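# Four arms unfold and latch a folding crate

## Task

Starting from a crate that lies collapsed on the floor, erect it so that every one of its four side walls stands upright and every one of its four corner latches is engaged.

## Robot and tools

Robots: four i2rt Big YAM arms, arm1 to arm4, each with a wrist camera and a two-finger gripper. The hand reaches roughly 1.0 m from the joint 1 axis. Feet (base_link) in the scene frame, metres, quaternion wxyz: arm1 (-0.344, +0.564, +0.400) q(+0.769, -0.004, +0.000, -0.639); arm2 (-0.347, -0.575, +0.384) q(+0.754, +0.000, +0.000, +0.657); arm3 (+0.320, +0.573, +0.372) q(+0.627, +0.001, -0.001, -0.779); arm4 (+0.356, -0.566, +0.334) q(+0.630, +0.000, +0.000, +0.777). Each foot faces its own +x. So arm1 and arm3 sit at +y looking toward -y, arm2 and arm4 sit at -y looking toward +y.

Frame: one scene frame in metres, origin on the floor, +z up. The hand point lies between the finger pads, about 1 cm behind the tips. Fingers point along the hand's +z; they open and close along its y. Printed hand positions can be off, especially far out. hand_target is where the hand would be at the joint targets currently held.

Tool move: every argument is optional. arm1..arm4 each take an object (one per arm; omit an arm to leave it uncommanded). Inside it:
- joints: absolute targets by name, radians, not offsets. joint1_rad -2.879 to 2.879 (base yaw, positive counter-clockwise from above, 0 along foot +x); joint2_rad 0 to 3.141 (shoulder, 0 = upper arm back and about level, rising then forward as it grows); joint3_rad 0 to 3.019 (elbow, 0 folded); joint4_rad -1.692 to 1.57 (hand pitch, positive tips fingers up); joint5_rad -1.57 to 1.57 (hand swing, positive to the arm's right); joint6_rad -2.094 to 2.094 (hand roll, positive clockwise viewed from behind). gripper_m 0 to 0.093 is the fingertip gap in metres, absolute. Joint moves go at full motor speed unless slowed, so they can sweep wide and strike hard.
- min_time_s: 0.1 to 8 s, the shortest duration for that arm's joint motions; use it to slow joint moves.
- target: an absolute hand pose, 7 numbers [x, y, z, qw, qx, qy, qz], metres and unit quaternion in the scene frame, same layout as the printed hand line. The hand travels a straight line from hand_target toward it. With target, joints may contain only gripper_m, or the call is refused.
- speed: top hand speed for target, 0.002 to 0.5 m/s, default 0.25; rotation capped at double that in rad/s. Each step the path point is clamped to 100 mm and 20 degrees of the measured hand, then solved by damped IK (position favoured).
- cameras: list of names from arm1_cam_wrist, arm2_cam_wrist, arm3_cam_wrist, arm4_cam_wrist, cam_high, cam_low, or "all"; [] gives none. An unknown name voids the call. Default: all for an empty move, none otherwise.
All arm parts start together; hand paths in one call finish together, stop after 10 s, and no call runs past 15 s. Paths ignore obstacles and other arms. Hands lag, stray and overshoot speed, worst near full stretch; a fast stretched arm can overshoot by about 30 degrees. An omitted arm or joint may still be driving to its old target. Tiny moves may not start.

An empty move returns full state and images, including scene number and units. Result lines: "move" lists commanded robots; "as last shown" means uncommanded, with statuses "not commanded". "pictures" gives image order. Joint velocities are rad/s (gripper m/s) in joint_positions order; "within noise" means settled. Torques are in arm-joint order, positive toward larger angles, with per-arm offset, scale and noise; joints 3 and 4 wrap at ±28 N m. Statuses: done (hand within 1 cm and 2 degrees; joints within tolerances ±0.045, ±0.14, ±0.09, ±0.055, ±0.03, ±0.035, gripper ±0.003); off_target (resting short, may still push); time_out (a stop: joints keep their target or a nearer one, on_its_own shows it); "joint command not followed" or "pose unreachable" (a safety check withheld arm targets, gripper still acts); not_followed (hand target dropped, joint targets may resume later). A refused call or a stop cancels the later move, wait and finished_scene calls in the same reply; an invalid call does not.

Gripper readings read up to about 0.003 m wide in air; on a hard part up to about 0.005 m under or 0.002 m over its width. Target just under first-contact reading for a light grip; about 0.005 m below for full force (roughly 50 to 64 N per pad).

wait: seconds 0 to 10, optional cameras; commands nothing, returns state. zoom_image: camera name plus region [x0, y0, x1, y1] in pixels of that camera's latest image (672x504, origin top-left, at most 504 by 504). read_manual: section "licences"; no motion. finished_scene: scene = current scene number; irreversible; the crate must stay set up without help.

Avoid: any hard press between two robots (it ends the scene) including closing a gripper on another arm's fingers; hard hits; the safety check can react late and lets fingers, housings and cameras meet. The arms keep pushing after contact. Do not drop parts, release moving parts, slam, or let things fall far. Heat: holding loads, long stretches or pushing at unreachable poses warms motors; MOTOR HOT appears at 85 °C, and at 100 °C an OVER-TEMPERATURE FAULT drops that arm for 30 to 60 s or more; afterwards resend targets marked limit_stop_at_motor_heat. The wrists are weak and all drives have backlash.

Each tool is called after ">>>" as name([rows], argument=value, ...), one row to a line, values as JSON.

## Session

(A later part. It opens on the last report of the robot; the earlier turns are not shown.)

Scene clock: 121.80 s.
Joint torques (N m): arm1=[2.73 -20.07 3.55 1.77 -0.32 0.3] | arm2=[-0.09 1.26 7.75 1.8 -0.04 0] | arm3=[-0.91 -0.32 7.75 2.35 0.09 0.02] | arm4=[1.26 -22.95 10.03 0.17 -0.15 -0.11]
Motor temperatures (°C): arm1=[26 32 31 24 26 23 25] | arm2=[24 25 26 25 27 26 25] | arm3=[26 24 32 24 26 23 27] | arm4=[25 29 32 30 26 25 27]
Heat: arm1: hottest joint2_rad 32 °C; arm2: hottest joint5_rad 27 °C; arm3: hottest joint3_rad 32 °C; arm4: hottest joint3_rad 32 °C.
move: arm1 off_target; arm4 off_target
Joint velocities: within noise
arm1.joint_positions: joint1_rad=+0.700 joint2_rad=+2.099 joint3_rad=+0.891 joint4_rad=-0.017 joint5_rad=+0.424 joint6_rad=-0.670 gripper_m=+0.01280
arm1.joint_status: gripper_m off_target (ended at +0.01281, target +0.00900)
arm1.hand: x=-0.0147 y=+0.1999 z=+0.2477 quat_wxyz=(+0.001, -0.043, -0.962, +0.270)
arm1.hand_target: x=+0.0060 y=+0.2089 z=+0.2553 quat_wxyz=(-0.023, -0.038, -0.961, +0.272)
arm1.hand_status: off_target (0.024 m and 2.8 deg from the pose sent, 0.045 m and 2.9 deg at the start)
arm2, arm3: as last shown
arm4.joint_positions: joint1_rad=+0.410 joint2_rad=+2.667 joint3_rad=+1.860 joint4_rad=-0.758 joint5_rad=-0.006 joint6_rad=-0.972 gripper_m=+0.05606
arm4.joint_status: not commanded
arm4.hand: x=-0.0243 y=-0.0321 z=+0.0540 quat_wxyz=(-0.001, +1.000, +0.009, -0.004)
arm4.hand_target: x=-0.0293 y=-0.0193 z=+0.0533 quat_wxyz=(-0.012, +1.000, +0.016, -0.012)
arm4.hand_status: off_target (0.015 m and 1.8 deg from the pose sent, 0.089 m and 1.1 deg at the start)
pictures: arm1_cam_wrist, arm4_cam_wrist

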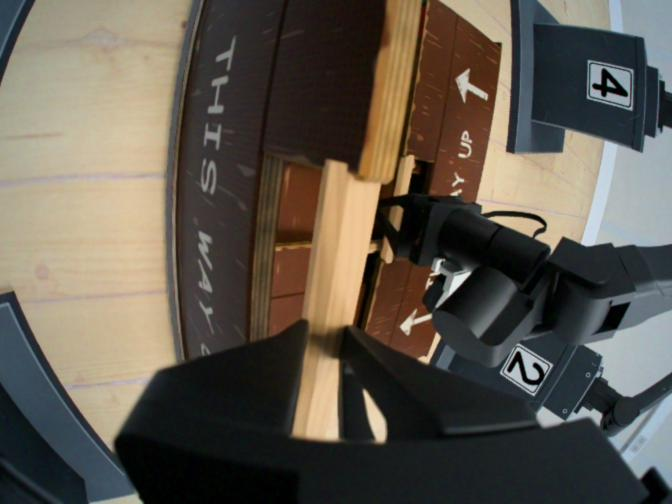

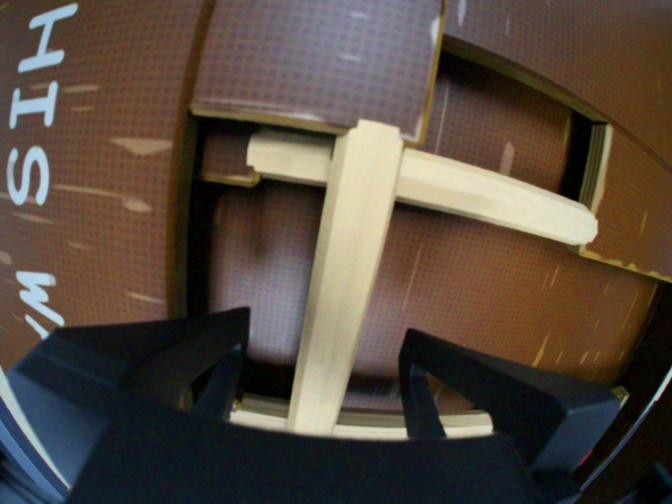

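>>> move(arm4={"joints": {"gripper_m": 0.009}}, arm2={"target": [-0.22, -0.05, 0.42, 0, 0.7071, -0.7071, 0], "speed": 0.35}, arm3={"target": [0.22, 0.05, 0.42, 0, 0.7071, 0.7071, 0], "speed": 0.35}, cameras=["arm4_cam_wrist"])

>>> move(arm4={"target": [-0.032, -0.037, 0.1456, -0.0992, 0.9952, 0.018, -0.0105], "speed": 0.12})

>>> move(arm4={"target": [-0.033, -0.0747, 0.2083, -0.1424, 0.9898, 0.0185, -0.0097], "speed": 0.12}, cameras=["arm4_cam_wrist", "cam_high"])

Scene clock: 151.03 s.
Joint torques (N m): arm1=[3.02 -18.9 3.49 1.73 -0.31 0.26] | arm2=[-0.73 -19.96 8.83 -0.16 0.08 0.07] | arm3=[-0.62 -15.44 9.51 -0.1 0.22 -0.06] | arm4=[1.38 -22.89 9.88 0.17 -0.15 -0.11]
Motor temperatures (°C): arm1=[26 31 30 24 26 23 25] | arm2=[24 25 26 25 27 26 25] | arm3=[26 24 32 24 26 23 27] | arm4=[25 29 31 30 26 25 27]
Heat: arm1: hottest joint2_rad 31 °C; arm2: hottest joint5_rad 27 °C; arm3: hottest joint3_rad 32 °C; arm4: hottest joint3_rad 31 °C.
move: arm2 off_target; arm3 off_target; arm4 off_target
Joint velocities: within noise
arm1: as last shown
arm2.joint_positions: joint1_rad=-0.098 joint2_rad=+1.907 joint3_rad=+1.340 joint4_rad=-1.067 joint5_rad=-0.007 joint6_rad=-0.248 gripper_m=+0.09396
arm2.joint_status: not commanded
arm2.hand: x=-0.2271 y=-0.0717 z=+0.3971 quat_wxyz=(+0.029, +0.711, -0.702, +0.013)
arm2.hand_target: x=-0.2211 y=-0.0557 z=+0.4180 quat_wxyz=(+0.008, +0.708, -0.707, +0.003)
arm2.hand_status: off_target (0.032 m and 3.7 deg from the pose sent, 0.705 m and 86.3 deg at the start)
arm3.joint_positions: joint1_rad=+0.025 joint2_rad=+1.849 joint3_rad=+1.328 joint4_rad=-1.080 joint5_rad=+0.003 joint6_rad=-0.174 gripper_m=+0.09396
arm3.joint_status: not commanded
arm3.hand: x=+0.2216 y=+0.0681 z=+0.4091 quat_wxyz=(+0.009, -0.713, -0.701, -0.013)
arm3.hand_target: x=+0.2176 y=+0.0531 z=+0.4174 quat_wxyz=(+0.004, -0.710, -0.704, -0.003)
arm3.hand_status: off_target (0.021 m and 2.0 deg from the pose sent, 0.606 m and 68.1 deg at the start)
arm4.joint_positions: joint1_rad=+0.409 joint2_rad=+2.667 joint3_rad=+1.860 joint4_rad=-0.758 joint5_rad=-0.007 joint6_rad=-0.972 gripper_m=+0.01687
arm4.joint_status: gripper_m off_target (ended at +0.01690, target +0.00900)
arm4.hand: x=-0.0237 y=-0.0317 z=+0.0541 quat_wxyz=(-0.001, +1.000, +0.008, -0.005)
arm4.hand_target: x=-0.0287 y=-0.0188 z=+0.0533 quat_wxyz=(-0.011, +1.000, +0.015, -0.012)
arm4.hand_status: not commanded

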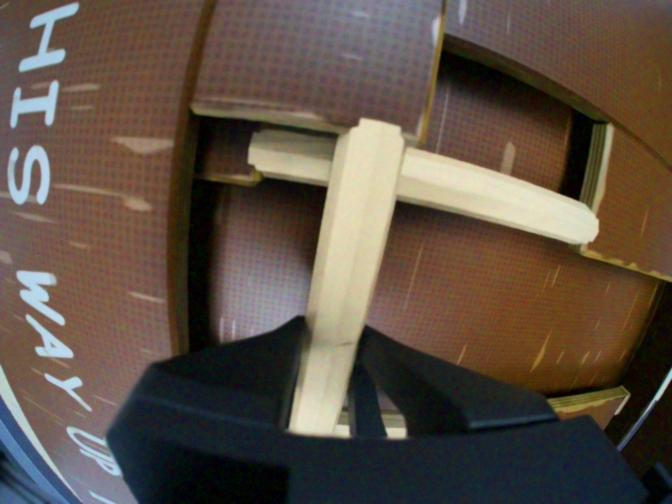

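Scene clock: 152.40 s.
Joint torques (N m): arm1=[3.14 -19.55 3.3 1.87 -0.32 0.29] | arm2=[-0.38 -19.96 8.84 -0.18 0.08 0.06] | arm3=[-0.44 -15.03 9.33 -0.25 0.23 -0.08] | arm4=[2.37 -26.34 6.46 -0.29 -0.03 -0.01]
Motor temperatures (°C): arm1=[26 31 30 24 26 23 25] | arm2=[24 25 26 25 27 26 25] | arm3=[26 24 33 24 26 23 27] | arm4=[25 29 31 30 26 25 27]
Heat: arm1: hottest joint2_rad 31 °C; arm2: hottest joint5_rad 27 °C; arm3: hottest joint3_rad 33 °C; arm4: hottest joint3_rad 31 °C.
move: arm4 off_target
Joint velocities: within noise
arm1, arm3: as last shown
arm2.joint_positions: joint1_rad=-0.097 joint2_rad=+1.907 joint3_rad=+1.340 joint4_rad=-1.067 joint5_rad=-0.007 joint6_rad=-0.248 gripper_m=+0.09396
arm2.joint_status: not commanded
arm2.hand: x=-0.2279 y=-0.0716 z=+0.3971 quat_wxyz=(+0.029, +0.712, -0.701, +0.014)
arm2.hand_target: x=-0.2218 y=-0.0556 z=+0.4180 quat_wxyz=(+0.008, +0.708, -0.706, +0.003)
arm2.hand_status: not commanded
arm4.joint_positions: joint1_rad=+0.445 joint2_rad=+2.463 joint3_rad=+1.613 joint4_rad=-0.569 joint5_rad=+0.101 joint6_rad=-0.946 gripper_m=+0.01687
arm4.joint_status: not commanded
arm4.hand: x=-0.0240 y=-0.0398 z=+0.1189 quat_wxyz=(-0.091, +0.996, +0.010, -0.005)
arm4.hand_target: x=-0.0336 y=-0.0355 z=+0.1444 quat_wxyz=(-0.102, +0.994, +0.018, -0.012)
arm4.hand_status: off_target (0.028 m and 1.5 deg from the pose sent, 0.092 m and 11.4 deg at the start)
pictures: none

Scene clock: 153.57 s.
Joint torques (N m): arm1=[2.49 -19.19 3.48 1.84 -0.3 0.28] | arm2=[-0.38 -19.96 8.83 -0.16 0.08 0.06] | arm3=[-0.62 -14.92 9.48 -0.29 0.23 -0.02] | arm4=[2.61 -24.82 6.46 -0.23 -0.07 -0.02]
Motor temperatures (°C): arm1=[26 31 30 24 26 23 25] | arm2=[24 25 27 25 27 26 25] | arm3=[26 24 33 24 26 23 27] | arm4=[25 29 31 30 26 25 27]
Heat: arm1: hottest joint2_rad 31 °C; arm2: hottest joint3_rad 27 °C; arm3: hottest joint3_rad 33 °C; arm4: hottest joint3_rad 31 °C.
move: arm4 off_target
Joint velocities: within noise
arm1, arm2, arm3: as last shown
arm4.joint_positions: joint1_rad=+0.496 joint2_rad=+2.274 joint3_rad=+1.423 joint4_rad=-0.512 joint5_rad=+0.169 joint6_rad=-0.900 gripper_m=+0.01632
arm4.joint_status: not commanded
arm4.hand: x=-0.0232 y=-0.0735 z=+0.1825 quat_wxyz=(-0.133, +0.991, +0.007, -0.001)
arm4.hand_target: x=-0.0328 y=-0.0732 z=+0.2076 quat_wxyz=(-0.143, +0.989, +0.018, -0.010)
arm4.hand_status: off_target (0.028 m and 2.0 deg from the pose sent, 0.096 m and 6.0 deg at the start)

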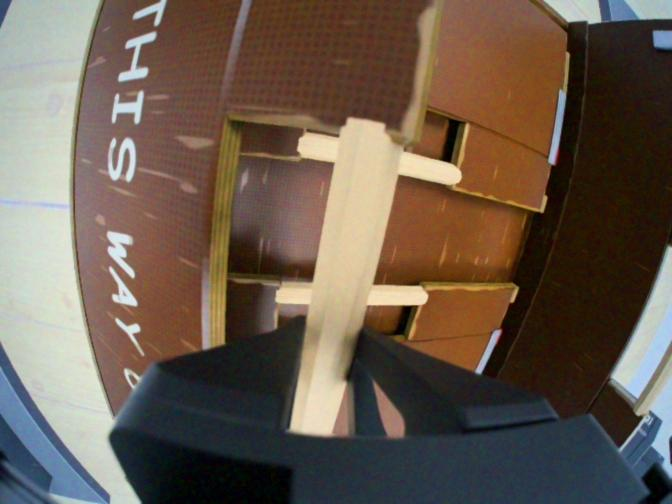

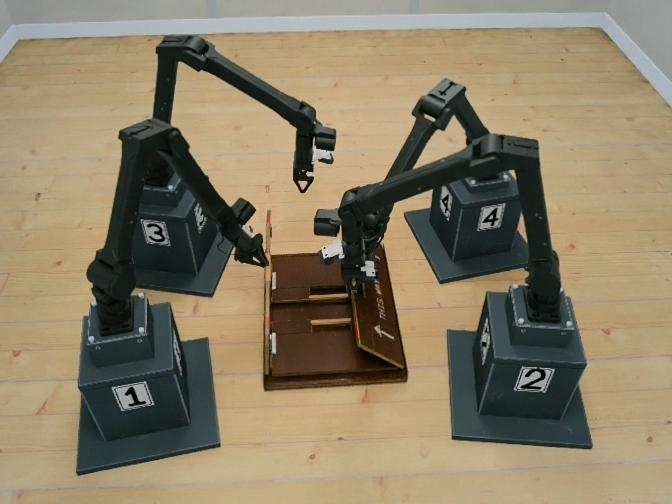

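>>> move(arm4={"target": [-0.033, -0.134, 0.2424, -0.2112, 0.9775, 0.0191, -0.0084], "speed": 0.12, "joints": {"gripper_m": 0.008}})

>>> move(arm4={"target": [-0.033, -0.178, 0.254, -0.2704, 0.9628, 0.0195, -0.0072], "speed": 0.1})

>>> move(arm4={"target": [-0.033, -0.211, 0.256, -0.2704, 0.9628, 0.0195, -0.0072], "speed": 0.08}, cameras=["all"])

>>> zoom_image(camera="arm2_cam_wrist", region=[100, 0, 600, 350])

>>> zoom_image(camera="arm3_cam_wrist", region=[100, 0, 600, 350])

>>> zoom_image(camera="cam_high", region=[230, 190, 450, 410])

>>> zoom_image(camera="cam_low", region=[220, 180, 480, 380])

Scene clock: 156.87 s.
Joint torques (N m): arm1=[2.84 -19.55 3.44 1.96 -0.3 0.31] | arm2=[-0.44 -19.9 8.81 -0.16 0.08 0.06] | arm3=[-1.32 -14.74 9.37 -0.23 0.22 -0.07] | arm4=[3.43 -21.83 5.89 -0.14 -0.26 0.11]
Motor temperatures (°C): arm1=[26 31 30 24 26 23 26] | arm2=[24 26 27 25 27 26 25] | arm3=[26 24 33 24 26 23 27] | arm4=[25 30 31 30 26 25 27]
Heat: arm1: hottest joint2_rad 31 °C; arm2: hottest joint3_rad 27 °C; arm3: hottest joint3_rad 33 °C; arm4: hottest joint3_rad 31 °C.
move: arm4 off_target
Joint velocities: within noise
arm1, arm2, arm3: as last shown
arm4.joint_positions: joint1_rad=+0.588 joint2_rad=+2.105 joint3_rad=+1.196 joint4_rad=-0.356 joint5_rad=+0.298 joint6_rad=-0.837 gripper_m=+0.01634
arm4.joint_status: gripper_m off_target (ended at +0.01634, target +0.00800)
arm4.hand: x=-0.0225 y=-0.1234 z=+0.2257 quat_wxyz=(-0.210, +0.978, +0.007, +0.001)
arm4.hand_target: x=-0.0333 y=-0.1323 z=+0.2431 quat_wxyz=(-0.212, +0.977, +0.018, -0.009)
arm4.hand_status: off_target (0.022 m and 1.7 deg from the pose sent, 0.086 m and 9.2 deg at the start)
pictures: none

Scene clock: 158.07 s.
Joint torques (N m): arm1=[2.67 -19.84 3.37 1.92 -0.35 0.31] | arm2=[-0.32 -19.96 8.83 -0.17 0.08 0.07] | arm3=[-0.5 -14.97 9.4 -0.27 0.21 -0.04] | arm4=[3.9 -19.43 5.33 0.14 -0.24 0.13]
Motor temperatures (°C): arm1=[26 31 30 24 26 23 26] | arm2=[24 26 27 25 27 26 25] | arm3=[26 24 33 24 26 23 27] | arm4=[25 30 31 30 26 25 27]
Heat: arm1: hottest joint2_rad 31 °C; arm2: hottest joint3_rad 27 °C; arm3: hottest joint3_rad 33 °C; arm4: hottest joint3_rad 31 °C.
move: arm4 off_target
Joint velocities: within noise
arm1, arm2, arm3: as last shown
arm4.joint_positions: joint1_rad=+0.677 joint2_rad=+2.022 joint3_rad=+1.049 joint4_rad=-0.235 joint5_rad=+0.417 joint6_rad=-0.778 gripper_m=+0.01639
arm4.joint_status: not commanded
arm4.hand: x=-0.0213 y=-0.1656 z=+0.2423 quat_wxyz=(-0.269, +0.963, +0.007, +0.005)
arm4.hand_target: x=-0.0314 y=-0.1788 z=+0.2527 quat_wxyz=(-0.268, +0.963, +0.021, -0.004)
arm4.hand_status: off_target (0.021 m and 2.0 deg from the pose sent, 0.062 m and 7.3 deg at the start)
pictures: none

Scene clock: 159.07 s.
Joint torques (N m): arm1=[2.55 -19.78 3.4 1.68 -0.31 0.26] | arm2=[-0.38 -19.96 8.83 -0.18 0.08 0.07] | arm3=[-0.56 -14.62 9.46 -0.21 0.19 -0.04] | arm4=[4.31 -17.96 5.57 0.02 -0.4 0.2]
Motor temperatures (°C): arm1=[26 31 30 24 26 23 26] | arm2=[24 26 27 25 27 26 25] | arm3=[26 24 33 24 26 23 27] | arm4=[25 30 31 30 26 25 27]
Heat: arm1: hottest joint2_rad 31 °C; arm2: hottest joint3_rad 27 °C; arm3: hottest joint3_rad 33 °C; arm4: hottest joint3_rad 31 °C.
move: arm4 off_target
Joint velocities: within noise
arm1, arm2, arm3: as last shown
arm4.joint_positions: joint1_rad=+0.726 joint2_rad=+1.979 joint3_rad=+0.989 joint4_rad=-0.227 joint5_rad=+0.444 joint6_rad=-0.728 gripper_m=+0.01640
arm4.joint_status: not commanded
arm4.hand: x=-0.0207 y=-0.1941 z=+0.2492 quat_wxyz=(-0.276, +0.961, +0.005, +0.003)
arm4.hand_target: x=-0.0324 y=-0.2098 z=+0.2558 quat_wxyz=(-0.271, +0.962, +0.019, -0.007)
arm4.hand_status: off_target (0.022 m and 2.2 deg from the pose sent, 0.049 m and 2.0 deg at the start)
pictures: arm1_cam_wrist, arm2_cam_wrist, arm3_cam_wrist, arm4_cam_wrist, cam_high, cam_low

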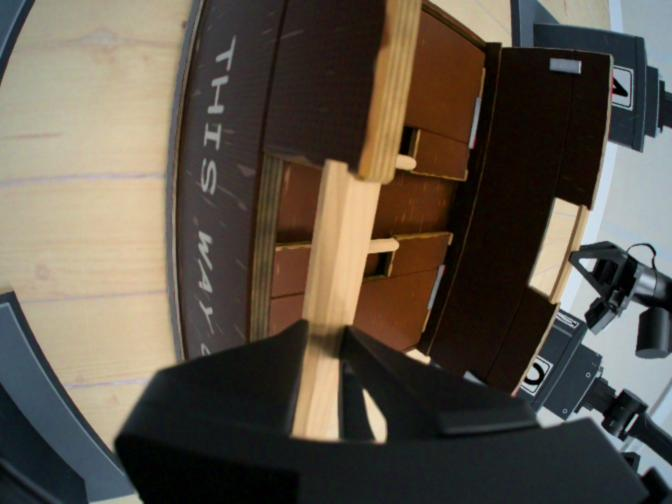

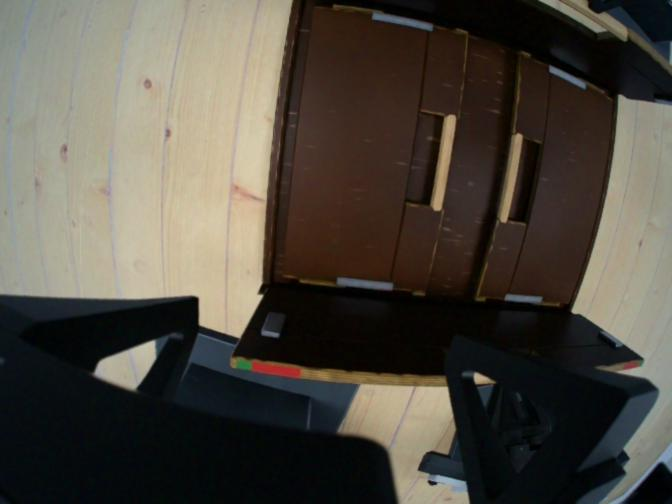

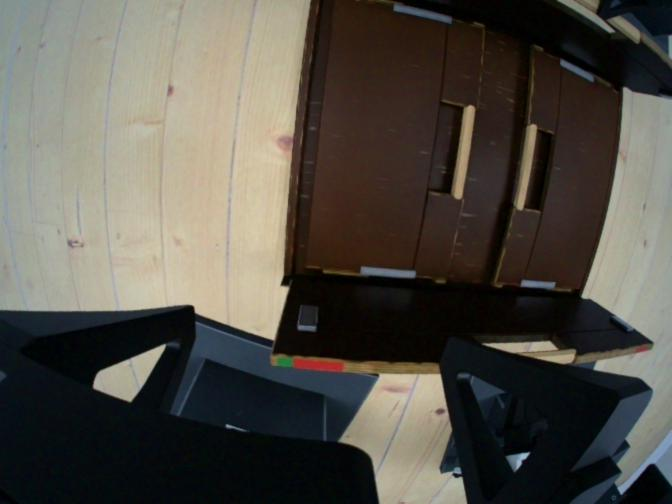

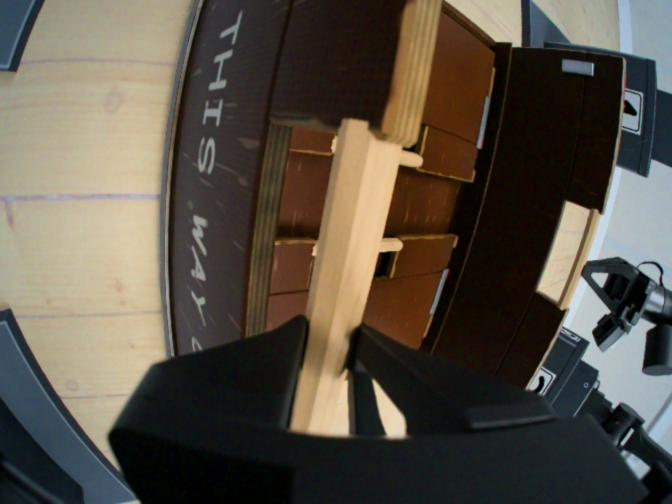

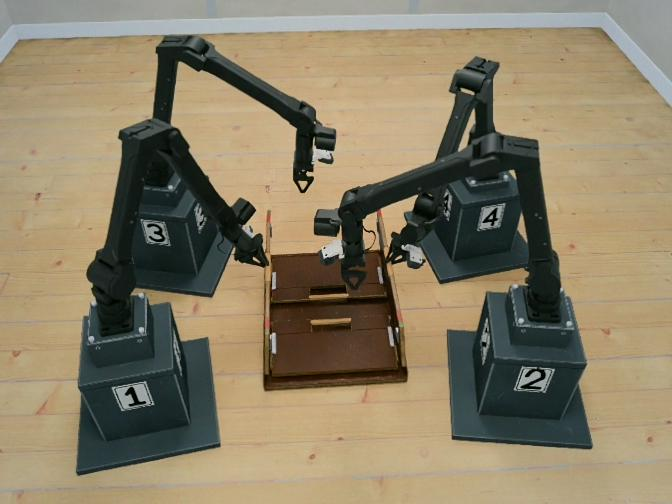

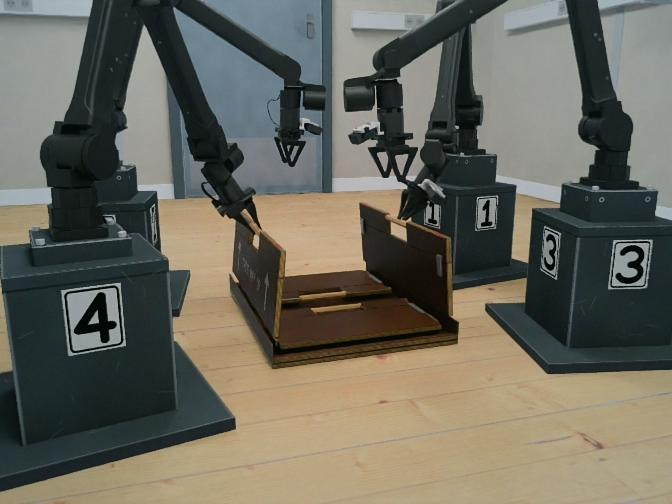

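Scaled by 1.008 from the camera's image (finer frame: 960x720).

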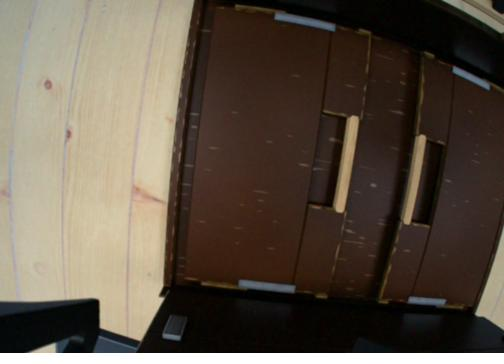

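Scaled by 1.008 from the camera's image (finer frame: 960x720).

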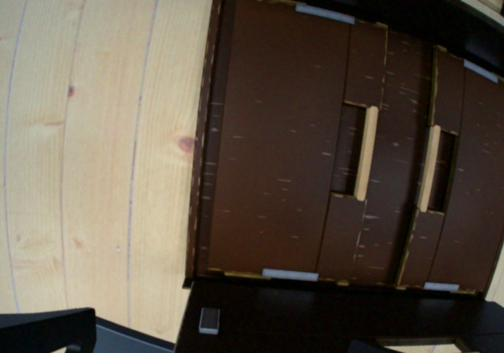

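Scaled by 2.291 from the camera's image (finer frame: 960x720).

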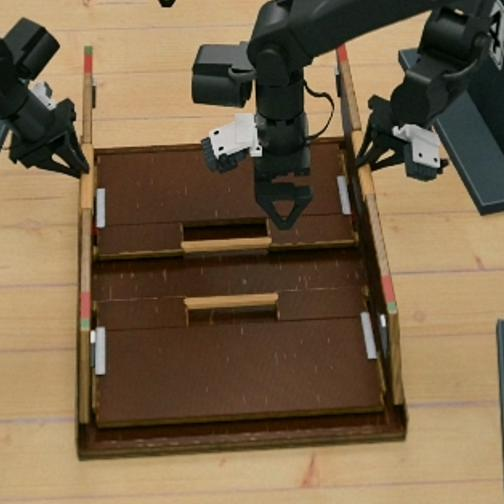

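Scaled by 1.938 from the camera's image (finer frame: 960x720).

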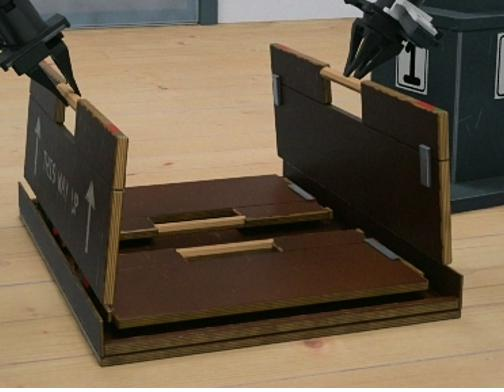

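>>> move(arm2={"target": [-0.103, 0.004, 0.16, -0.1562, 0.7207, -0.6695, 0.1034], "speed": 0.25, "joints": {"gripper_m": 0.056}}, arm3={"target": [0.054, -0.036, 0.151, -0.1084, 0.6659, 0.7261, -0.1414], "speed": 0.25, "joints": {"gripper_m": 0.056}}, cameras=["arm2_cam_wrist", "arm3_cam_wrist"])

Scene clock: 186.33 s.
Joint torques (N m): arm1=[3.19 -19.66 3.36 1.81 -0.27 0.3] | arm2=[0.09 -22.89 6.46 1.02 0.3 -0.11] | arm3=[-1.44 -18.78 7.39 1.16 0.39 -0.02] | arm4=[4.31 -17.96 5.56 0.02 -0.4 0.2]
Motor temperatures (°C): arm1=[26 30 30 24 26 23 26] | arm2=[24 28 28 25 27 26 25] | arm3=[26 25 34 24 26 23 27] | arm4=[25 29 30 30 26 25 28]
Heat: arm1: hottest joint2_rad 30 °C; arm2: hottest joint2_rad 28 °C; arm3: hottest joint3_rad 34 °C; arm4: hottest joint3_rad 30 °C.
move: arm2 off_target; arm3 off_target
Joint velocities: within noise
arm1, arm4: as last shown
arm2.joint_positions: joint1_rad=-0.171 joint2_rad=+2.446 joint3_rad=+1.453 joint4_rad=-0.424 joint5_rad=+0.306 joint6_rad=-0.412 gripper_m=+0.05613
arm2.joint_status: all done
arm2.hand: x=-0.1144 y=-0.0173 z=+0.1487 quat_wxyz=(-0.133, +0.725, -0.668, +0.107)
arm2.hand_target: x=-0.1048 y=+0.0018 z=+0.1601 quat_wxyz=(-0.154, +0.722, -0.667, +0.099)
arm2.hand_status: off_target (0.027 m and 2.8 deg from the pose sent, 0.278 m and 23.9 deg at the start)
arm3.joint_positions: joint1_rad=-0.109 joint2_rad=+2.473 joint3_rad=+1.608 joint4_rad=-0.546 joint5_rad=+0.299 joint6_rad=-0.445 gripper_m=+0.05612
arm3.joint_status: all done
arm3.hand: x=+0.0657 y=-0.0234 z=+0.1546 quat_wxyz=(+0.105, -0.663, -0.730, +0.130)
arm3.hand_target: x=+0.0568 y=-0.0334 z=+0.1504 quat_wxyz=(+0.104, -0.662, -0.729, +0.139)
arm3.hand_status: off_target (0.018 m and 1.5 deg from the pose sent, 0.325 m and 21.9 deg at the start)

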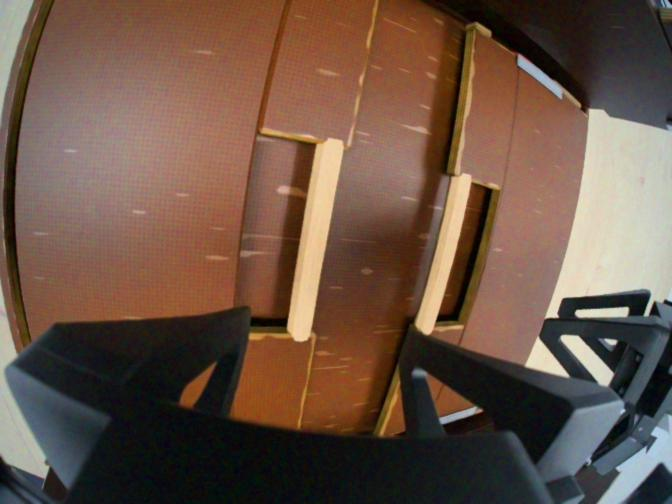

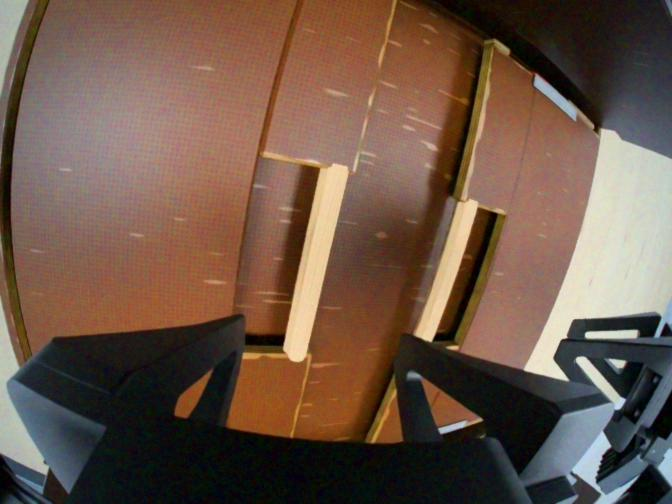

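>>> move(arm2={"target": [-0.0716, 0.0033, 0.0583, -0.1562, 0.7207, -0.6695, 0.1034], "speed": 0.15}, arm3={"target": [0.0149, -0.0156, 0.045, -0.1112, 0.6804, 0.7128, -0.1392], "speed": 0.15}, cameras=["arm2_cam_wrist", "arm3_cam_wrist"])

Scene clock: 198.00 s.
Joint torques (N m): arm1=[2.96 -19.43 3.48 1.91 -0.28 0.28] | arm2=[-0.62 -23.24 5.89 1.06 0.23 -0.1] | arm3=[-1.14 -19.08 6.48 1.09 0.41 -0.03] | arm4=[4.25 -17.96 5.56 0.02 -0.4 0.2]
Motor temperatures (°C): arm1=[26 30 29 24 26 23 26] | arm2=[24 28 28 25 27 26 25] | arm3=[26 26 34 24 26 23 27] | arm4=[25 29 29 30 26 25 28]
Heat: arm1: hottest joint2_rad 30 °C; arm2: hottest joint2_rad 28 °C; arm3: hottest joint3_rad 34 °C; arm4: hottest joint4_rad 30 °C.
move: arm2 off_target; arm3 off_target
Joint velocities: within noise
arm1.joint_positions: joint1_rad=+0.700 joint2_rad=+2.099 joint3_rad=+0.891 joint4_rad=-0.017 joint5_rad=+0.424 joint6_rad=-0.670 gripper_m=+0.01280
arm1.joint_status: not commanded
arm1.hand: x=-0.0147 y=+0.1999 z=+0.2477 quat_wxyz=(+0.001, -0.043, -0.962, +0.270)
arm1.hand_target: x=+0.0060 y=+0.2089 z=+0.2553 quat_wxyz=(-0.023, -0.038, -0.961, +0.272)
arm1.hand_status: not commanded
arm2.joint_positions: joint1_rad=-0.221 joint2_rad=+2.682 joint3_rad=+1.616 joint4_rad=-0.327 joint5_rad=+0.306 joint6_rad=-0.460 gripper_m=+0.05613
arm2.joint_status: not commanded
arm2.hand: x=-0.0806 y=-0.0141 z=+0.0516 quat_wxyz=(-0.138, +0.722, -0.669, +0.109)
arm2.hand_target: x=-0.0726 y=+0.0024 z=+0.0583 quat_wxyz=(-0.156, +0.720, -0.668, +0.103)
arm2.hand_status: off_target (0.021 m and 2.2 deg from the pose sent, 0.102 m and 2.8 deg at the start)
arm3.joint_positions: joint1_rad=-0.179 joint2_rad=+2.693 joint3_rad=+1.733 joint4_rad=-0.435 joint5_rad=+0.305 joint6_rad=-0.463 gripper_m=+0.05612
arm3.joint_status: not commanded
arm3.hand: x=+0.0212 y=-0.0092 z=+0.0550 quat_wxyz=(+0.111, -0.682, -0.711, +0.133)
arm3.hand_target: x=+0.0156 y=-0.0146 z=+0.0457 quat_wxyz=(+0.111, -0.680, -0.711, +0.139)
arm3.hand_status: off_target (0.013 m and 0.8 deg from the pose sent, 0.121 m and 3.1 deg at the start)
arm4: as last shown

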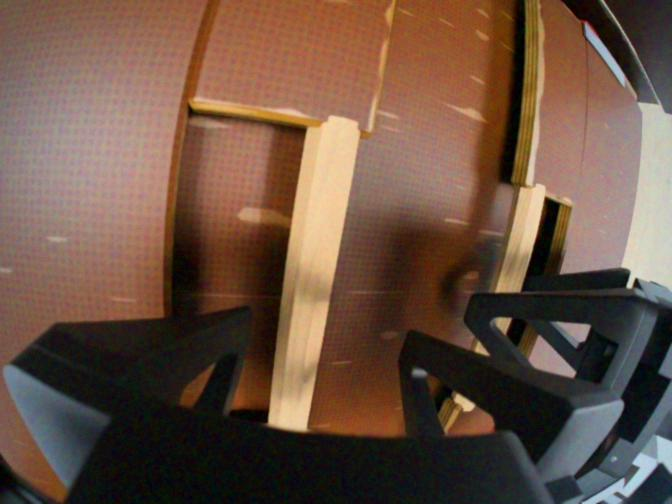

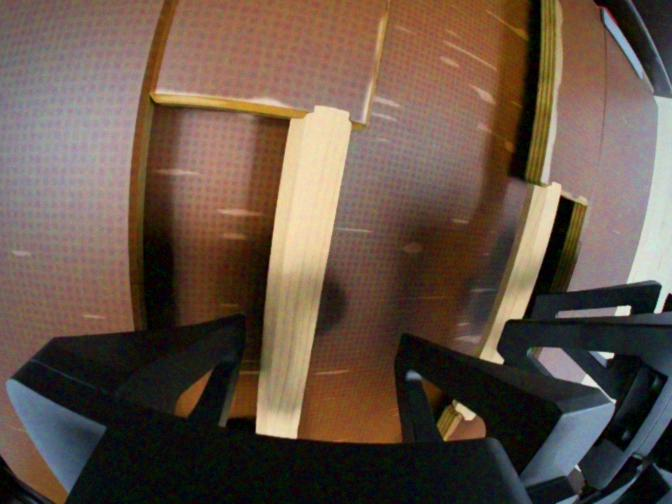

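>>> move(arm2={"target": [-0.0755, 0.0033, 0.0495, -0.1562, 0.7207, -0.6695, 0.1034], "speed": 0.1}, arm3={"target": [0.0225, -0.0156, 0.040, -0.1112, 0.6804, 0.7128, -0.1392], "speed": 0.1})

>>> move(arm2={"joints": {"gripper_m": 0.009}}, arm3={"joints": {"gripper_m": 0.009}}, cameras=["arm2_cam_wrist", "arm3_cam_wrist"])

Scene clock: 204.37 s.
Joint torques (N m): arm1=[2.61 -19.31 3.37 1.92 -0.28 0.28] | arm2=[0.21 -22.77 5.97 1.09 0.32 -0.02] | arm3=[-0.15 -18.26 6.43 1.24 0.41 0.08] | arm4=[4.31 -17.96 5.57 0.02 -0.4 0.2]
Motor temperatures (°C): arm1=[26 30 29 24 26 24 26] | arm2=[24 28 28 25 27 26 25] | arm3=[26 27 33 24 26 23 27] | arm4=[25 29 29 30 26 25 28]
Heat: arm1: hottest joint2_rad 30 °C; arm2: hottest joint2_rad 28 °C; arm3: hottest joint3_rad 33 °C; arm4: hottest joint4_rad 30 °C.
move: arm2 off_target; arm3 off_target
Joint velocities: within noise
arm1, arm4: as last shown
arm2.joint_positions: joint1_rad=-0.215 joint2_rad=+2.690 joint3_rad=+1.627 joint4_rad=-0.320 joint5_rad=+0.306 joint6_rad=-0.460 gripper_m=+0.05613
arm2.joint_status: not commanded
arm2.hand: x=-0.0825 y=-0.0084 z=+0.0498 quat_wxyz=(-0.143, +0.723, -0.668, +0.107)
arm2.hand_target: x=-0.0792 y=+0.0048 z=+0.0499 quat_wxyz=(-0.157, +0.722, -0.666, +0.102)
arm2.hand_status: off_target (0.014 m and 1.6 deg from the pose sent, 0.018 m and 2.2 deg at the start)
arm3.joint_positions: joint1_rad=-0.179 joint2_rad=+2.693 joint3_rad=+1.733 joint4_rad=-0.432 joint5_rad=+0.307 joint6_rad=-0.463 gripper_m=+0.05612
arm3.joint_status: not commanded
arm3.hand: x=+0.0207 y=-0.0098 z=+0.0552 quat_wxyz=(+0.111, -0.682, -0.710, +0.135)
arm3.hand_target: x=+0.0228 y=-0.0149 z=+0.0405 quat_wxyz=(+0.111, -0.679, -0.712, +0.139)
arm3.hand_status: off_target (0.016 m and 0.6 deg from the pose sent, 0.016 m and 0.8 deg at the start)
pictures: none

Scene clock: 205.10 s.
Joint torques (N m): arm1=[2.78 -19.72 3.43 1.83 -0.31 0.26] | arm2=[-0.32 -22.48 5.9 1.1 0.3 -0.02] | arm3=[-0.62 -19.02 6.48 1.46 0.3 -0.01] | arm4=[4.25 -17.96 5.56 0.02 -0.4 0.2]
Motor temperatures (°C): arm1=[26 30 29 24 26 24 26] | arm2=[24 28 28 25 27 26 25] | arm3=[26 27 33 24 26 23 27] | arm4=[25 29 29 30 26 25 28]
Heat: arm1: hottest joint2_rad 30 °C; arm2: hottest joint2_rad 28 °C; arm3: hottest joint3_rad 33 °C; arm4: hottest joint4_rad 30 °C.
move: arm2 done; arm3 off_target
Joint velocities: within noise
arm1, arm4: as last shown
arm2.joint_positions: joint1_rad=-0.212 joint2_rad=+2.690 joint3_rad=+1.628 joint4_rad=-0.320 joint5_rad=+0.307 joint6_rad=-0.460 gripper_m=+0.00914
arm2.joint_status: all done
arm2.hand: x=-0.0837 y=-0.0069 z=+0.0502 quat_wxyz=(-0.144, +0.724, -0.666, +0.107)
arm2.hand_target: x=-0.0786 y=+0.0050 z=+0.0502 quat_wxyz=(-0.157, +0.721, -0.667, +0.103)
arm2.hand_status: not commanded
arm3.joint_positions: joint1_rad=-0.159 joint2_rad=+2.702 joint3_rad=+1.733 joint4_rad=-0.432 joint5_rad=+0.310 joint6_rad=-0.447 gripper_m=+0.01564
arm3.joint_status: gripper_m off_target (ended at +0.01567, target +0.00900)
arm3.hand: x=+0.0334 y=-0.0116 z=+0.0496 quat_wxyz=(+0.112, -0.681, -0.712, +0.133)
arm3.hand_target: x=+0.0279 y=-0.0173 z=+0.0403 quat_wxyz=(+0.110, -0.679, -0.712, +0.140)
arm3.hand_status: not commanded

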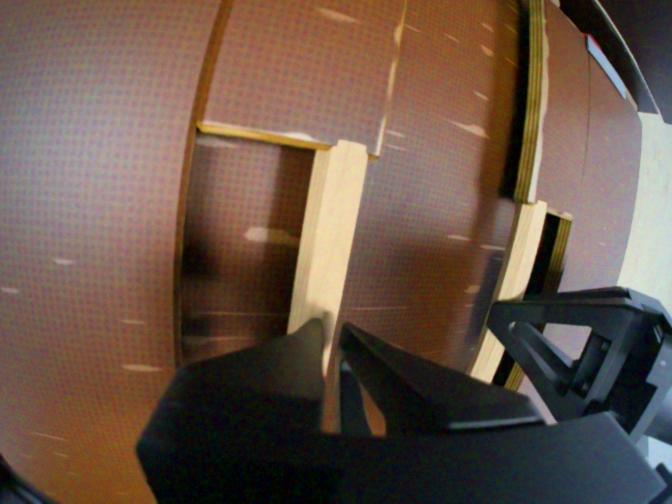

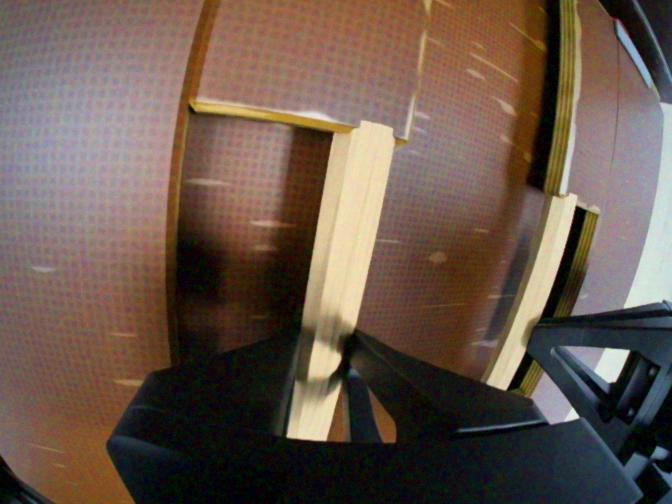

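>>> move(arm2={"joints": {"gripper_m": 0.052}})

>>> move(arm2={"target": [-0.069, 0.0033, 0.029, -0.1562, 0.7207, -0.6695, 0.1034], "speed": 0.1}, cameras=["arm2_cam_wrist"])

Scene clock: 208.90 s.
Joint torques (N m): arm1=[3.43 -19.43 3.29 1.85 -0.33 0.3] | arm2=[-0.09 -22.48 5.91 1.1 0.31 -0.02] | arm3=[-0.91 -18.73 6.37 1.35 0.32 -0.01] | arm4=[4.25 -17.96 5.57 0.02 -0.4 0.2]
Motor temperatures (°C): arm1=[26 30 29 24 26 24 26] | arm2=[24 28 27 25 27 26 25] | arm3=[26 28 33 24 26 23 27] | arm4=[25 29 29 30 26 25 28]
Heat: arm1: hottest joint2_rad 30 °C; arm2: hottest joint2_rad 28 °C; arm3: hottest joint3_rad 33 °C; arm4: hottest joint4_rad 30 °C.
move: arm2 done
Joint velocities: within noise
arm1, arm3, arm4: as last shown
arm2.joint_positions: joint1_rad=-0.210 joint2_rad=+2.690 joint3_rad=+1.628 joint4_rad=-0.320 joint5_rad=+0.307 joint6_rad=-0.460 gripper_m=+0.05186
arm2.joint_status: all done
arm2.hand: x=-0.0846 y=-0.0065 z=+0.0502 quat_wxyz=(-0.144, +0.724, -0.666, +0.107)
arm2.hand_target: x=-0.0795 y=+0.0054 z=+0.0502 quat_wxyz=(-0.157, +0.722, -0.666, +0.103)
arm2.hand_status: not commanded
pictures: none

Scene clock: 209.90 s.
Joint torques (N m): arm1=[3.25 -19.49 3.41 1.69 -0.32 0.3] | arm2=[-0.32 -22.77 5.85 1.06 0.18 -0.1] | arm3=[-1.03 -18.9 6.38 1.29 0.29 0.01] | arm4=[4.31 -17.9 5.56 0.03 -0.4 0.2]
Motor temperatures (°C): arm1=[26 30 29 24 26 24 26] | arm2=[24 28 27 25 27 26 25] | arm3=[26 28 33 24 26 23 27] | arm4=[25 29 29 30 26 25 28]
Heat: arm1: hottest joint2_rad 30 °C; arm2: hottest joint2_rad 28 °C; arm3: hottest joint3_rad 33 °C; arm4: hottest joint4_rad 30 °C.
move: arm2 off_target
Joint velocities: within noise
arm1, arm3, arm4: as last shown
arm2.joint_positions: joint1_rad=-0.223 joint2_rad=+2.743 joint3_rad=+1.671 joint4_rad=-0.311 joint5_rad=+0.307 joint6_rad=-0.463 gripper_m=+0.05186
arm2.joint_status: not commanded
arm2.hand: x=-0.0772 y=-0.0087 z=+0.0282 quat_wxyz=(-0.143, +0.721, -0.669, +0.108)
arm2.hand_target: x=-0.0678 y=+0.0013 z=+0.0286 quat_wxyz=(-0.155, +0.719, -0.670, +0.104)
arm2.hand_status: off_target (0.015 m and 1.6 deg from the pose sent, 0.028 m and 1.5 deg at the start)

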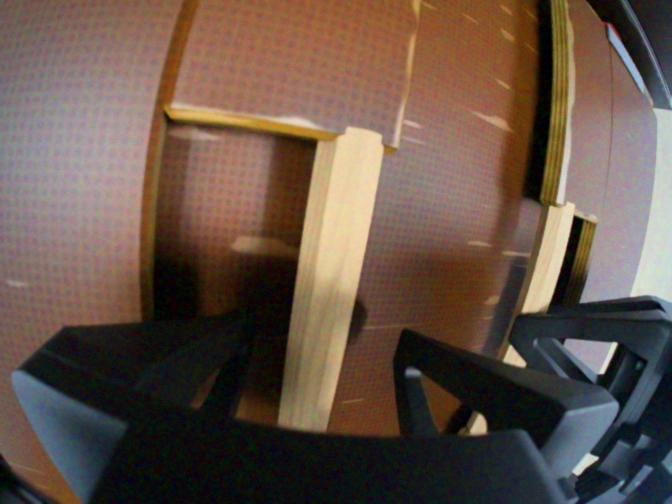

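>>> move(arm2={"joints": {"gripper_m": 0.009}}, cameras=["arm2_cam_wrist"])

Scene clock: 211.20 s.
Joint torques (N m): arm1=[2.67 -19.19 3.23 1.91 -0.32 0.26] | arm2=[-1.08 -23.06 5.76 1.01 0.23 -0.07] | arm3=[-1.03 -18.96 6.38 1.32 0.32 0.03] | arm4=[4.25 -17.96 5.57 0.02 -0.4 0.2]
Motor temperatures (°C): arm1=[26 30 29 24 26 24 26] | arm2=[24 28 27 25 27 26 25] | arm3=[26 28 33 24 26 23 27] | arm4=[25 29 29 30 26 25 28]
Heat: arm1: hottest joint2_rad 30 °C; arm2: hottest joint2_rad 28 °C; arm3: hottest joint3_rad 33 °C; arm4: hottest joint4_rad 30 °C.
move: arm2 off_target
Joint velocities: within noise
arm1, arm3, arm4: as last shown
arm2.joint_positions: joint1_rad=-0.217 joint2_rad=+2.748 joint3_rad=+1.671 joint4_rad=-0.309 joint5_rad=+0.306 joint6_rad=-0.465 gripper_m=+0.01661
arm2.joint_status: gripper_m off_target (ended at +0.01663, target +0.00900)
arm2.hand: x=-0.0816 y=-0.0087 z=+0.0254 quat_wxyz=(-0.141, +0.724, -0.666, +0.108)
arm2.hand_target: x=-0.0698 y=+0.0021 z=+0.0287 quat_wxyz=(-0.155, +0.720, -0.669, +0.104)
arm2.hand_status: not commanded

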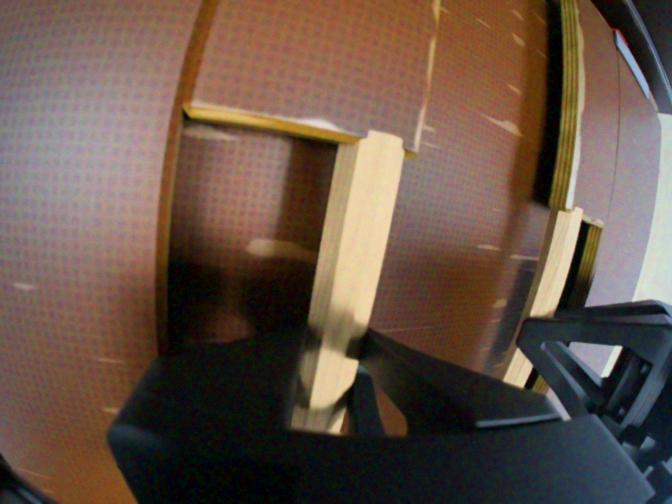

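>>> move(arm2={"target": [-0.0968, 0.0033, 0.123, -0.1562, 0.7207, -0.6695, 0.1034], "speed": 0.12}, arm3={"target": [0.0482, -0.0152, 0.1446, -0.1112, 0.6804, 0.7128, -0.1392], "speed": 0.12})

>>> move(arm2={"target": [-0.1415, 0.001, 0.1905, -0.1562, 0.7207, -0.6695, 0.1034], "speed": 0.12}, arm3={"target": [0.0929, -0.0138, 0.212, -0.1112, 0.6804, 0.7128, -0.1392], "speed": 0.12}, cameras=["arm2_cam_wrist", "arm3_cam_wrist", "cam_low", "cam_high"])

Scene clock: 226.00 s.
Joint torques (N m): arm1=[1.96 -18.96 3.56 1.8 -0.34 0.24] | arm2=[0.91 -32.67 1.11 -1.57 -0.02 0.36] | arm3=[0.38 -28.45 1.48 -2.29 0.32 0.13] | arm4=[3.72 -17.32 6.09 0.2 -0.44 0.14]
Motor temperatures (°C): arm1=[26 30 29 24 26 24 26] | arm2=[24 29 27 25 27 26 25] | arm3=[26 29 32 24 26 23 28] | arm4=[25 29 28 30 26 25 28]
Heat: arm1: hottest joint2_rad 30 °C; arm2: hottest joint2_rad 29 °C; arm3: hottest joint3_rad 32 °C; arm4: hottest joint4_rad 30 °C.
move: arm2 off_target; arm3 off_target
Joint velocities: within noise
arm1.joint_positions: joint1_rad=+0.703 joint2_rad=+2.097 joint3_rad=+0.887 joint4_rad=-0.018 joint5_rad=+0.424 joint6_rad=-0.668 gripper_m=+0.01277
arm1.joint_status: not commanded
arm1.hand: x=-0.0155 y=+0.2025 z=+0.2473 quat_wxyz=(+0.003, -0.042, -0.962, +0.269)
arm1.hand_target: x=+0.0051 y=+0.2097 z=+0.2546 quat_wxyz=(-0.022, -0.037, -0.962, +0.271)
arm1.hand_status: not commanded
arm2.joint_positions: joint1_rad=-0.207 joint2_rad=+2.657 joint3_rad=+1.588 joint4_rad=-0.297 joint5_rad=+0.321 joint6_rad=-0.461 gripper_m=+0.01685
arm2.joint_status: not commanded
arm2.hand: x=-0.0851 y=-0.0089 z=+0.0621 quat_wxyz=(-0.153, +0.723, -0.664, +0.110)
arm2.hand_target: x=-0.0888 y=+0.0047 z=+0.1172 quat_wxyz=(-0.161, +0.716, -0.672, +0.102)
arm2.hand_status: off_target (0.063 m and 1.0 deg from the pose sent, 0.100 m and 1.9 deg at the start)
arm3.joint_positions: joint1_rad=-0.155 joint2_rad=+2.610 joint3_rad=+1.651 joint4_rad=-0.425 joint5_rad=+0.318 joint6_rad=-0.440 gripper_m=+0.01578
arm3.joint_status: not commanded
arm3.hand: x=+0.0359 y=-0.0096 z=+0.0868 quat_wxyz=(+0.111, -0.681, -0.709, +0.143)
arm3.hand_target: x=+0.0413 y=-0.0166 z=+0.1394 quat_wxyz=(+0.111, -0.680, -0.711, +0.143)
arm3.hand_status: off_target (0.059 m and 0.6 deg from the pose sent, 0.096 m and 0.7 deg at the start)
arm4.joint_positions: joint1_rad=+0.734 joint2_rad=+1.973 joint3_rad=+0.983 joint4_rad=-0.232 joint5_rad=+0.445 joint6_rad=-0.722 gripper_m=+0.01640
arm4.joint_status: not commanded
arm4.hand: x=-0.0209 y=-0.1986 z=+0.2502 quat_wxyz=(-0.275, +0.961, +0.006, +0.004)
arm4.hand_target: x=-0.0325 y=-0.2098 z=+0.2559 quat_wxyz=(-0.271, +0.962, +0.019, -0.007)
arm4.hand_status: not commanded
pictures: none

Scene clock: 227.50 s.
Joint torques (N m): arm1=[1.14 -16.67 5.14 1.95 -0.3 0.24] | arm2=[2.32 -27.87 3.38 -0.96 -0.24 0.39] | arm3=[1.08 -24.35 3.45 -1.1 0.08 0.23] | arm4=[2.37 -15.97 7.25 0.96 -0.33 -0.03]
Motor temperatures (°C): arm1=[26 30 29 24 26 24 26] | arm2=[24 29 27 25 27 26 25] | arm3=[26 29 32 24 26 23 28] | arm4=[25 29 29 30 26 25 28]
Heat: arm1: hottest joint2_rad 30 °C; arm2: hottest joint2_rad 29 °C; arm3: hottest joint3_rad 32 °C; arm4: hottest joint4_rad 30 °C.
move: arm2 off_target; arm3 off_target
Joint velocities: arm1=[-0.015 -0.015 -0.002 -0.007 -0.007 0.037 -0.005] | arm2=[within noise] | arm3=[within noise] | arm4=[within noise]
arm1.joint_positions: joint1_rad=+0.721 joint2_rad=+2.079 joint3_rad=+0.865 joint4_rad=-0.022 joint5_rad=+0.424 joint6_rad=-0.662 gripper_m=+0.00912
arm1.joint_status: not commanded
arm1.on_its_own: gripper_m moved -0.00365 to your old target +0.00900
arm1.hand: x=-0.0151 y=+0.2135 z=+0.2509 quat_wxyz=(+0.002, -0.036, -0.963, +0.267)
arm1.hand_target: x=+0.0050 y=+0.2096 z=+0.2546 quat_wxyz=(-0.021, -0.037, -0.962, +0.271)
arm1.hand_status: not commanded
arm2.joint_positions: joint1_rad=-0.141 joint2_rad=+2.437 joint3_rad=+1.447 joint4_rad=-0.410 joint5_rad=+0.349 joint6_rad=-0.389 gripper_m=+0.01700
arm2.joint_status: not commanded
arm2.hand: x=-0.1232 y=-0.0101 z=+0.1554 quat_wxyz=(-0.152, +0.722, -0.665, +0.119)
arm2.hand_target: x=-0.1389 y=+0.0012 z=+0.1884 quat_wxyz=(-0.157, +0.719, -0.668, +0.107)
arm2.hand_status: off_target (0.041 m and 1.9 deg from the pose sent, 0.141 m and 1.0 deg at the start; pose on its path clipped on 7 of 45 steps)
arm3.joint_positions: joint1_rad=-0.089 joint2_rad=+2.400 joint3_rad=+1.530 joint4_rad=-0.553 joint5_rad=+0.342 joint6_rad=-0.365 gripper_m=+0.01575
arm3.joint_status: not commanded
arm3.hand: x=+0.0764 y=-0.0083 z=+0.1798 quat_wxyz=(+0.120, -0.683, -0.707, +0.138)
arm3.hand_target: x=+0.0898 y=-0.0141 z=+0.2106 quat_wxyz=(+0.115, -0.679, -0.711, +0.140)
arm3.hand_status: off_target (0.037 m and 1.2 deg from the pose sent, 0.138 m and 0.6 deg at the start)
arm4.joint_positions: joint1_rad=+0.752 joint2_rad=+1.960 joint3_rad=+0.968 joint4_rad=-0.250 joint5_rad=+0.442 joint6_rad=-0.706 gripper_m=+0.01640
arm4.joint_status: not commanded
arm4.hand: x=-0.0204 y=-0.2113 z=+0.2510 quat_wxyz=(-0.269, +0.963, +0.010, +0.006)
arm4.hand_target: x=-0.0324 y=-0.2105 z=+0.2557 quat_wxyz=(-0.271, +0.962, +0.020, -0.006)
arm4.hand_status: not commanded
pictures: arm2_cam_wrist, arm3_cam_wrist, cam_high, cam_low

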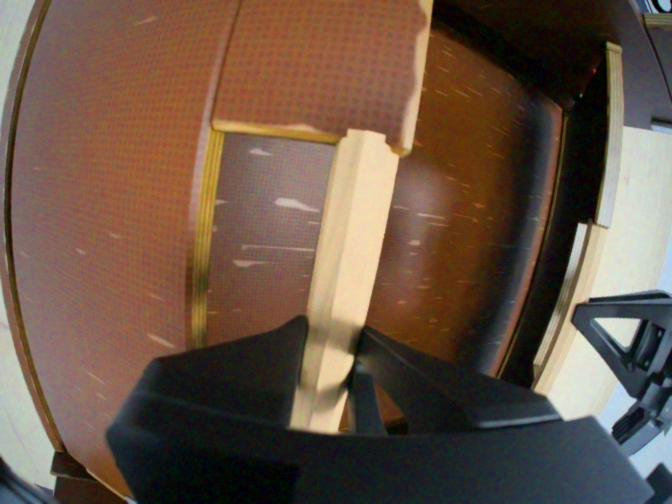

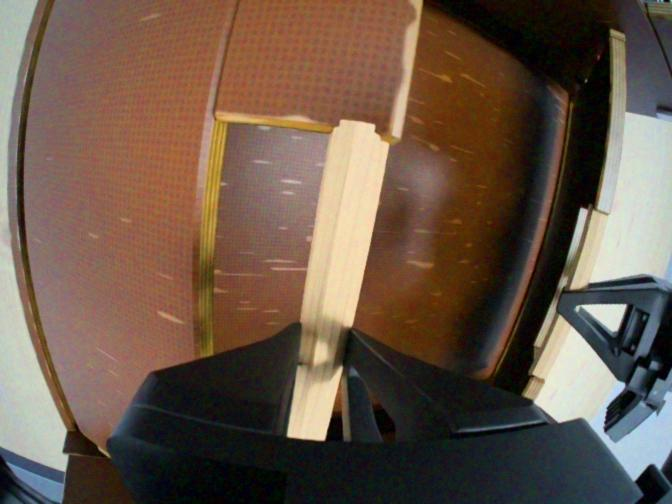

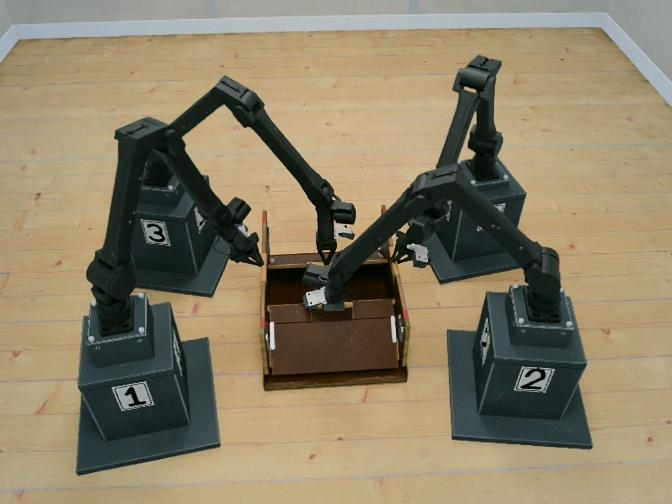

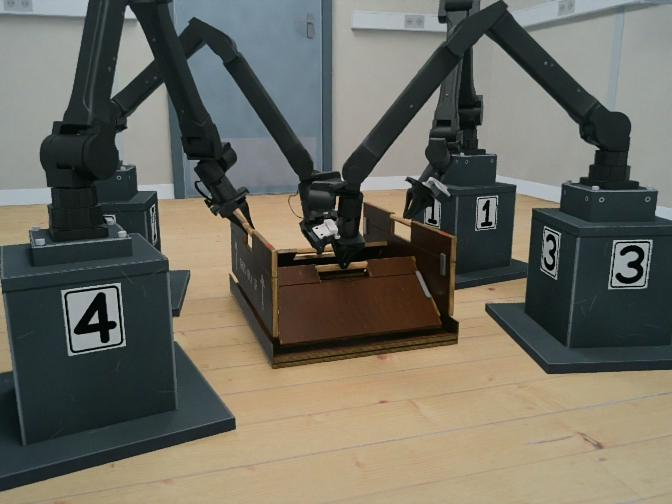

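>>> move(cameras=["arm1_cam_wrist", "arm4_cam_wrist"], arm1={"joints": {"gripper_m": 0.009}})

>>> zoom_image(camera="arm1_cam_wrist", region=[200, 200, 520, 460])

Scene clock: 229.47 s.
Joint torques (N m): arm1=[1.08 -17.14 5.15 1.81 -0.31 0.23] | arm2=[2.37 -27.87 3.37 -0.95 -0.25 0.39] | arm3=[1.2 -24.53 3.59 -1.09 0.12 0.21] | arm4=[2.37 -15.97 7.24 0.95 -0.34 -0.03]
Motor temperatures (°C): arm1=[26 30 29 24 26 23 26] | arm2=[24 30 27 25 27 26 25] | arm3=[26 29 32 24 26 23 28] | arm4=[25 29 29 30 26 25 28]
Heat: arm1: hottest joint2_rad 30 °C; arm2: hottest joint2_rad 30 °C; arm3: hottest joint3_rad 32 °C; arm4: hottest joint4_rad 30 °C.
move: arm1 done
Joint velocities: arm1=[-0.015 -0.015 -0.002 -0.002 -0.037 -0.022 -0.006] | arm2=[within noise] | arm3=[within noise] | arm4=[within noise]
arm1.joint_positions: joint1_rad=+0.721 joint2_rad=+2.079 joint3_rad=+0.865 joint4_rad=-0.022 joint5_rad=+0.424 joint6_rad=-0.662 gripper_m=+0.00911
arm1.joint_status: all done
arm1.hand: x=-0.0151 y=+0.2135 z=+0.2509 quat_wxyz=(+0.002, -0.036, -0.963, +0.267)
arm1.hand_target: x=+0.0050 y=+0.2096 z=+0.2546 quat_wxyz=(-0.021, -0.037, -0.962, +0.271)
arm1.hand_status: not commanded
arm2, arm3, arm4: as last shown

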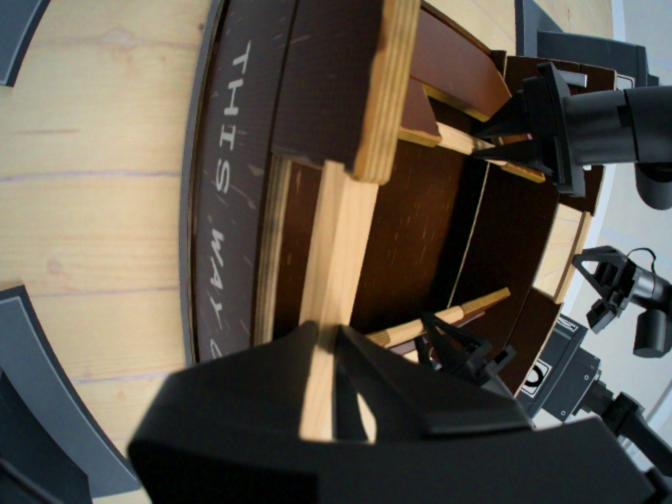

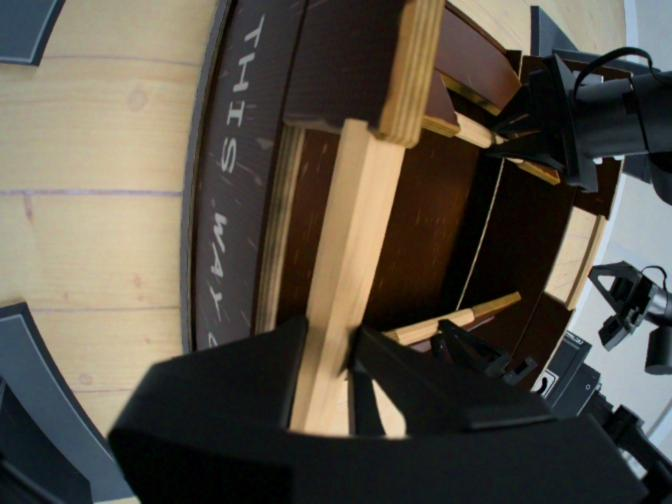

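Scaled by 1.575 from the camera's image (finer frame: 960x720).

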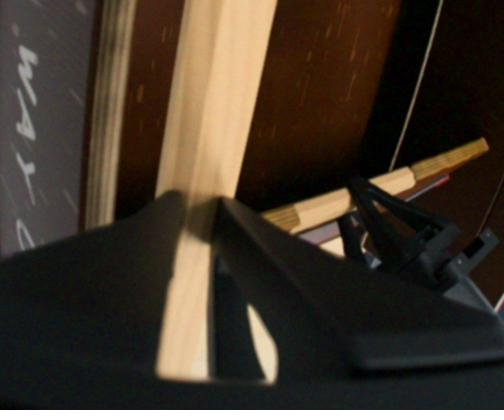

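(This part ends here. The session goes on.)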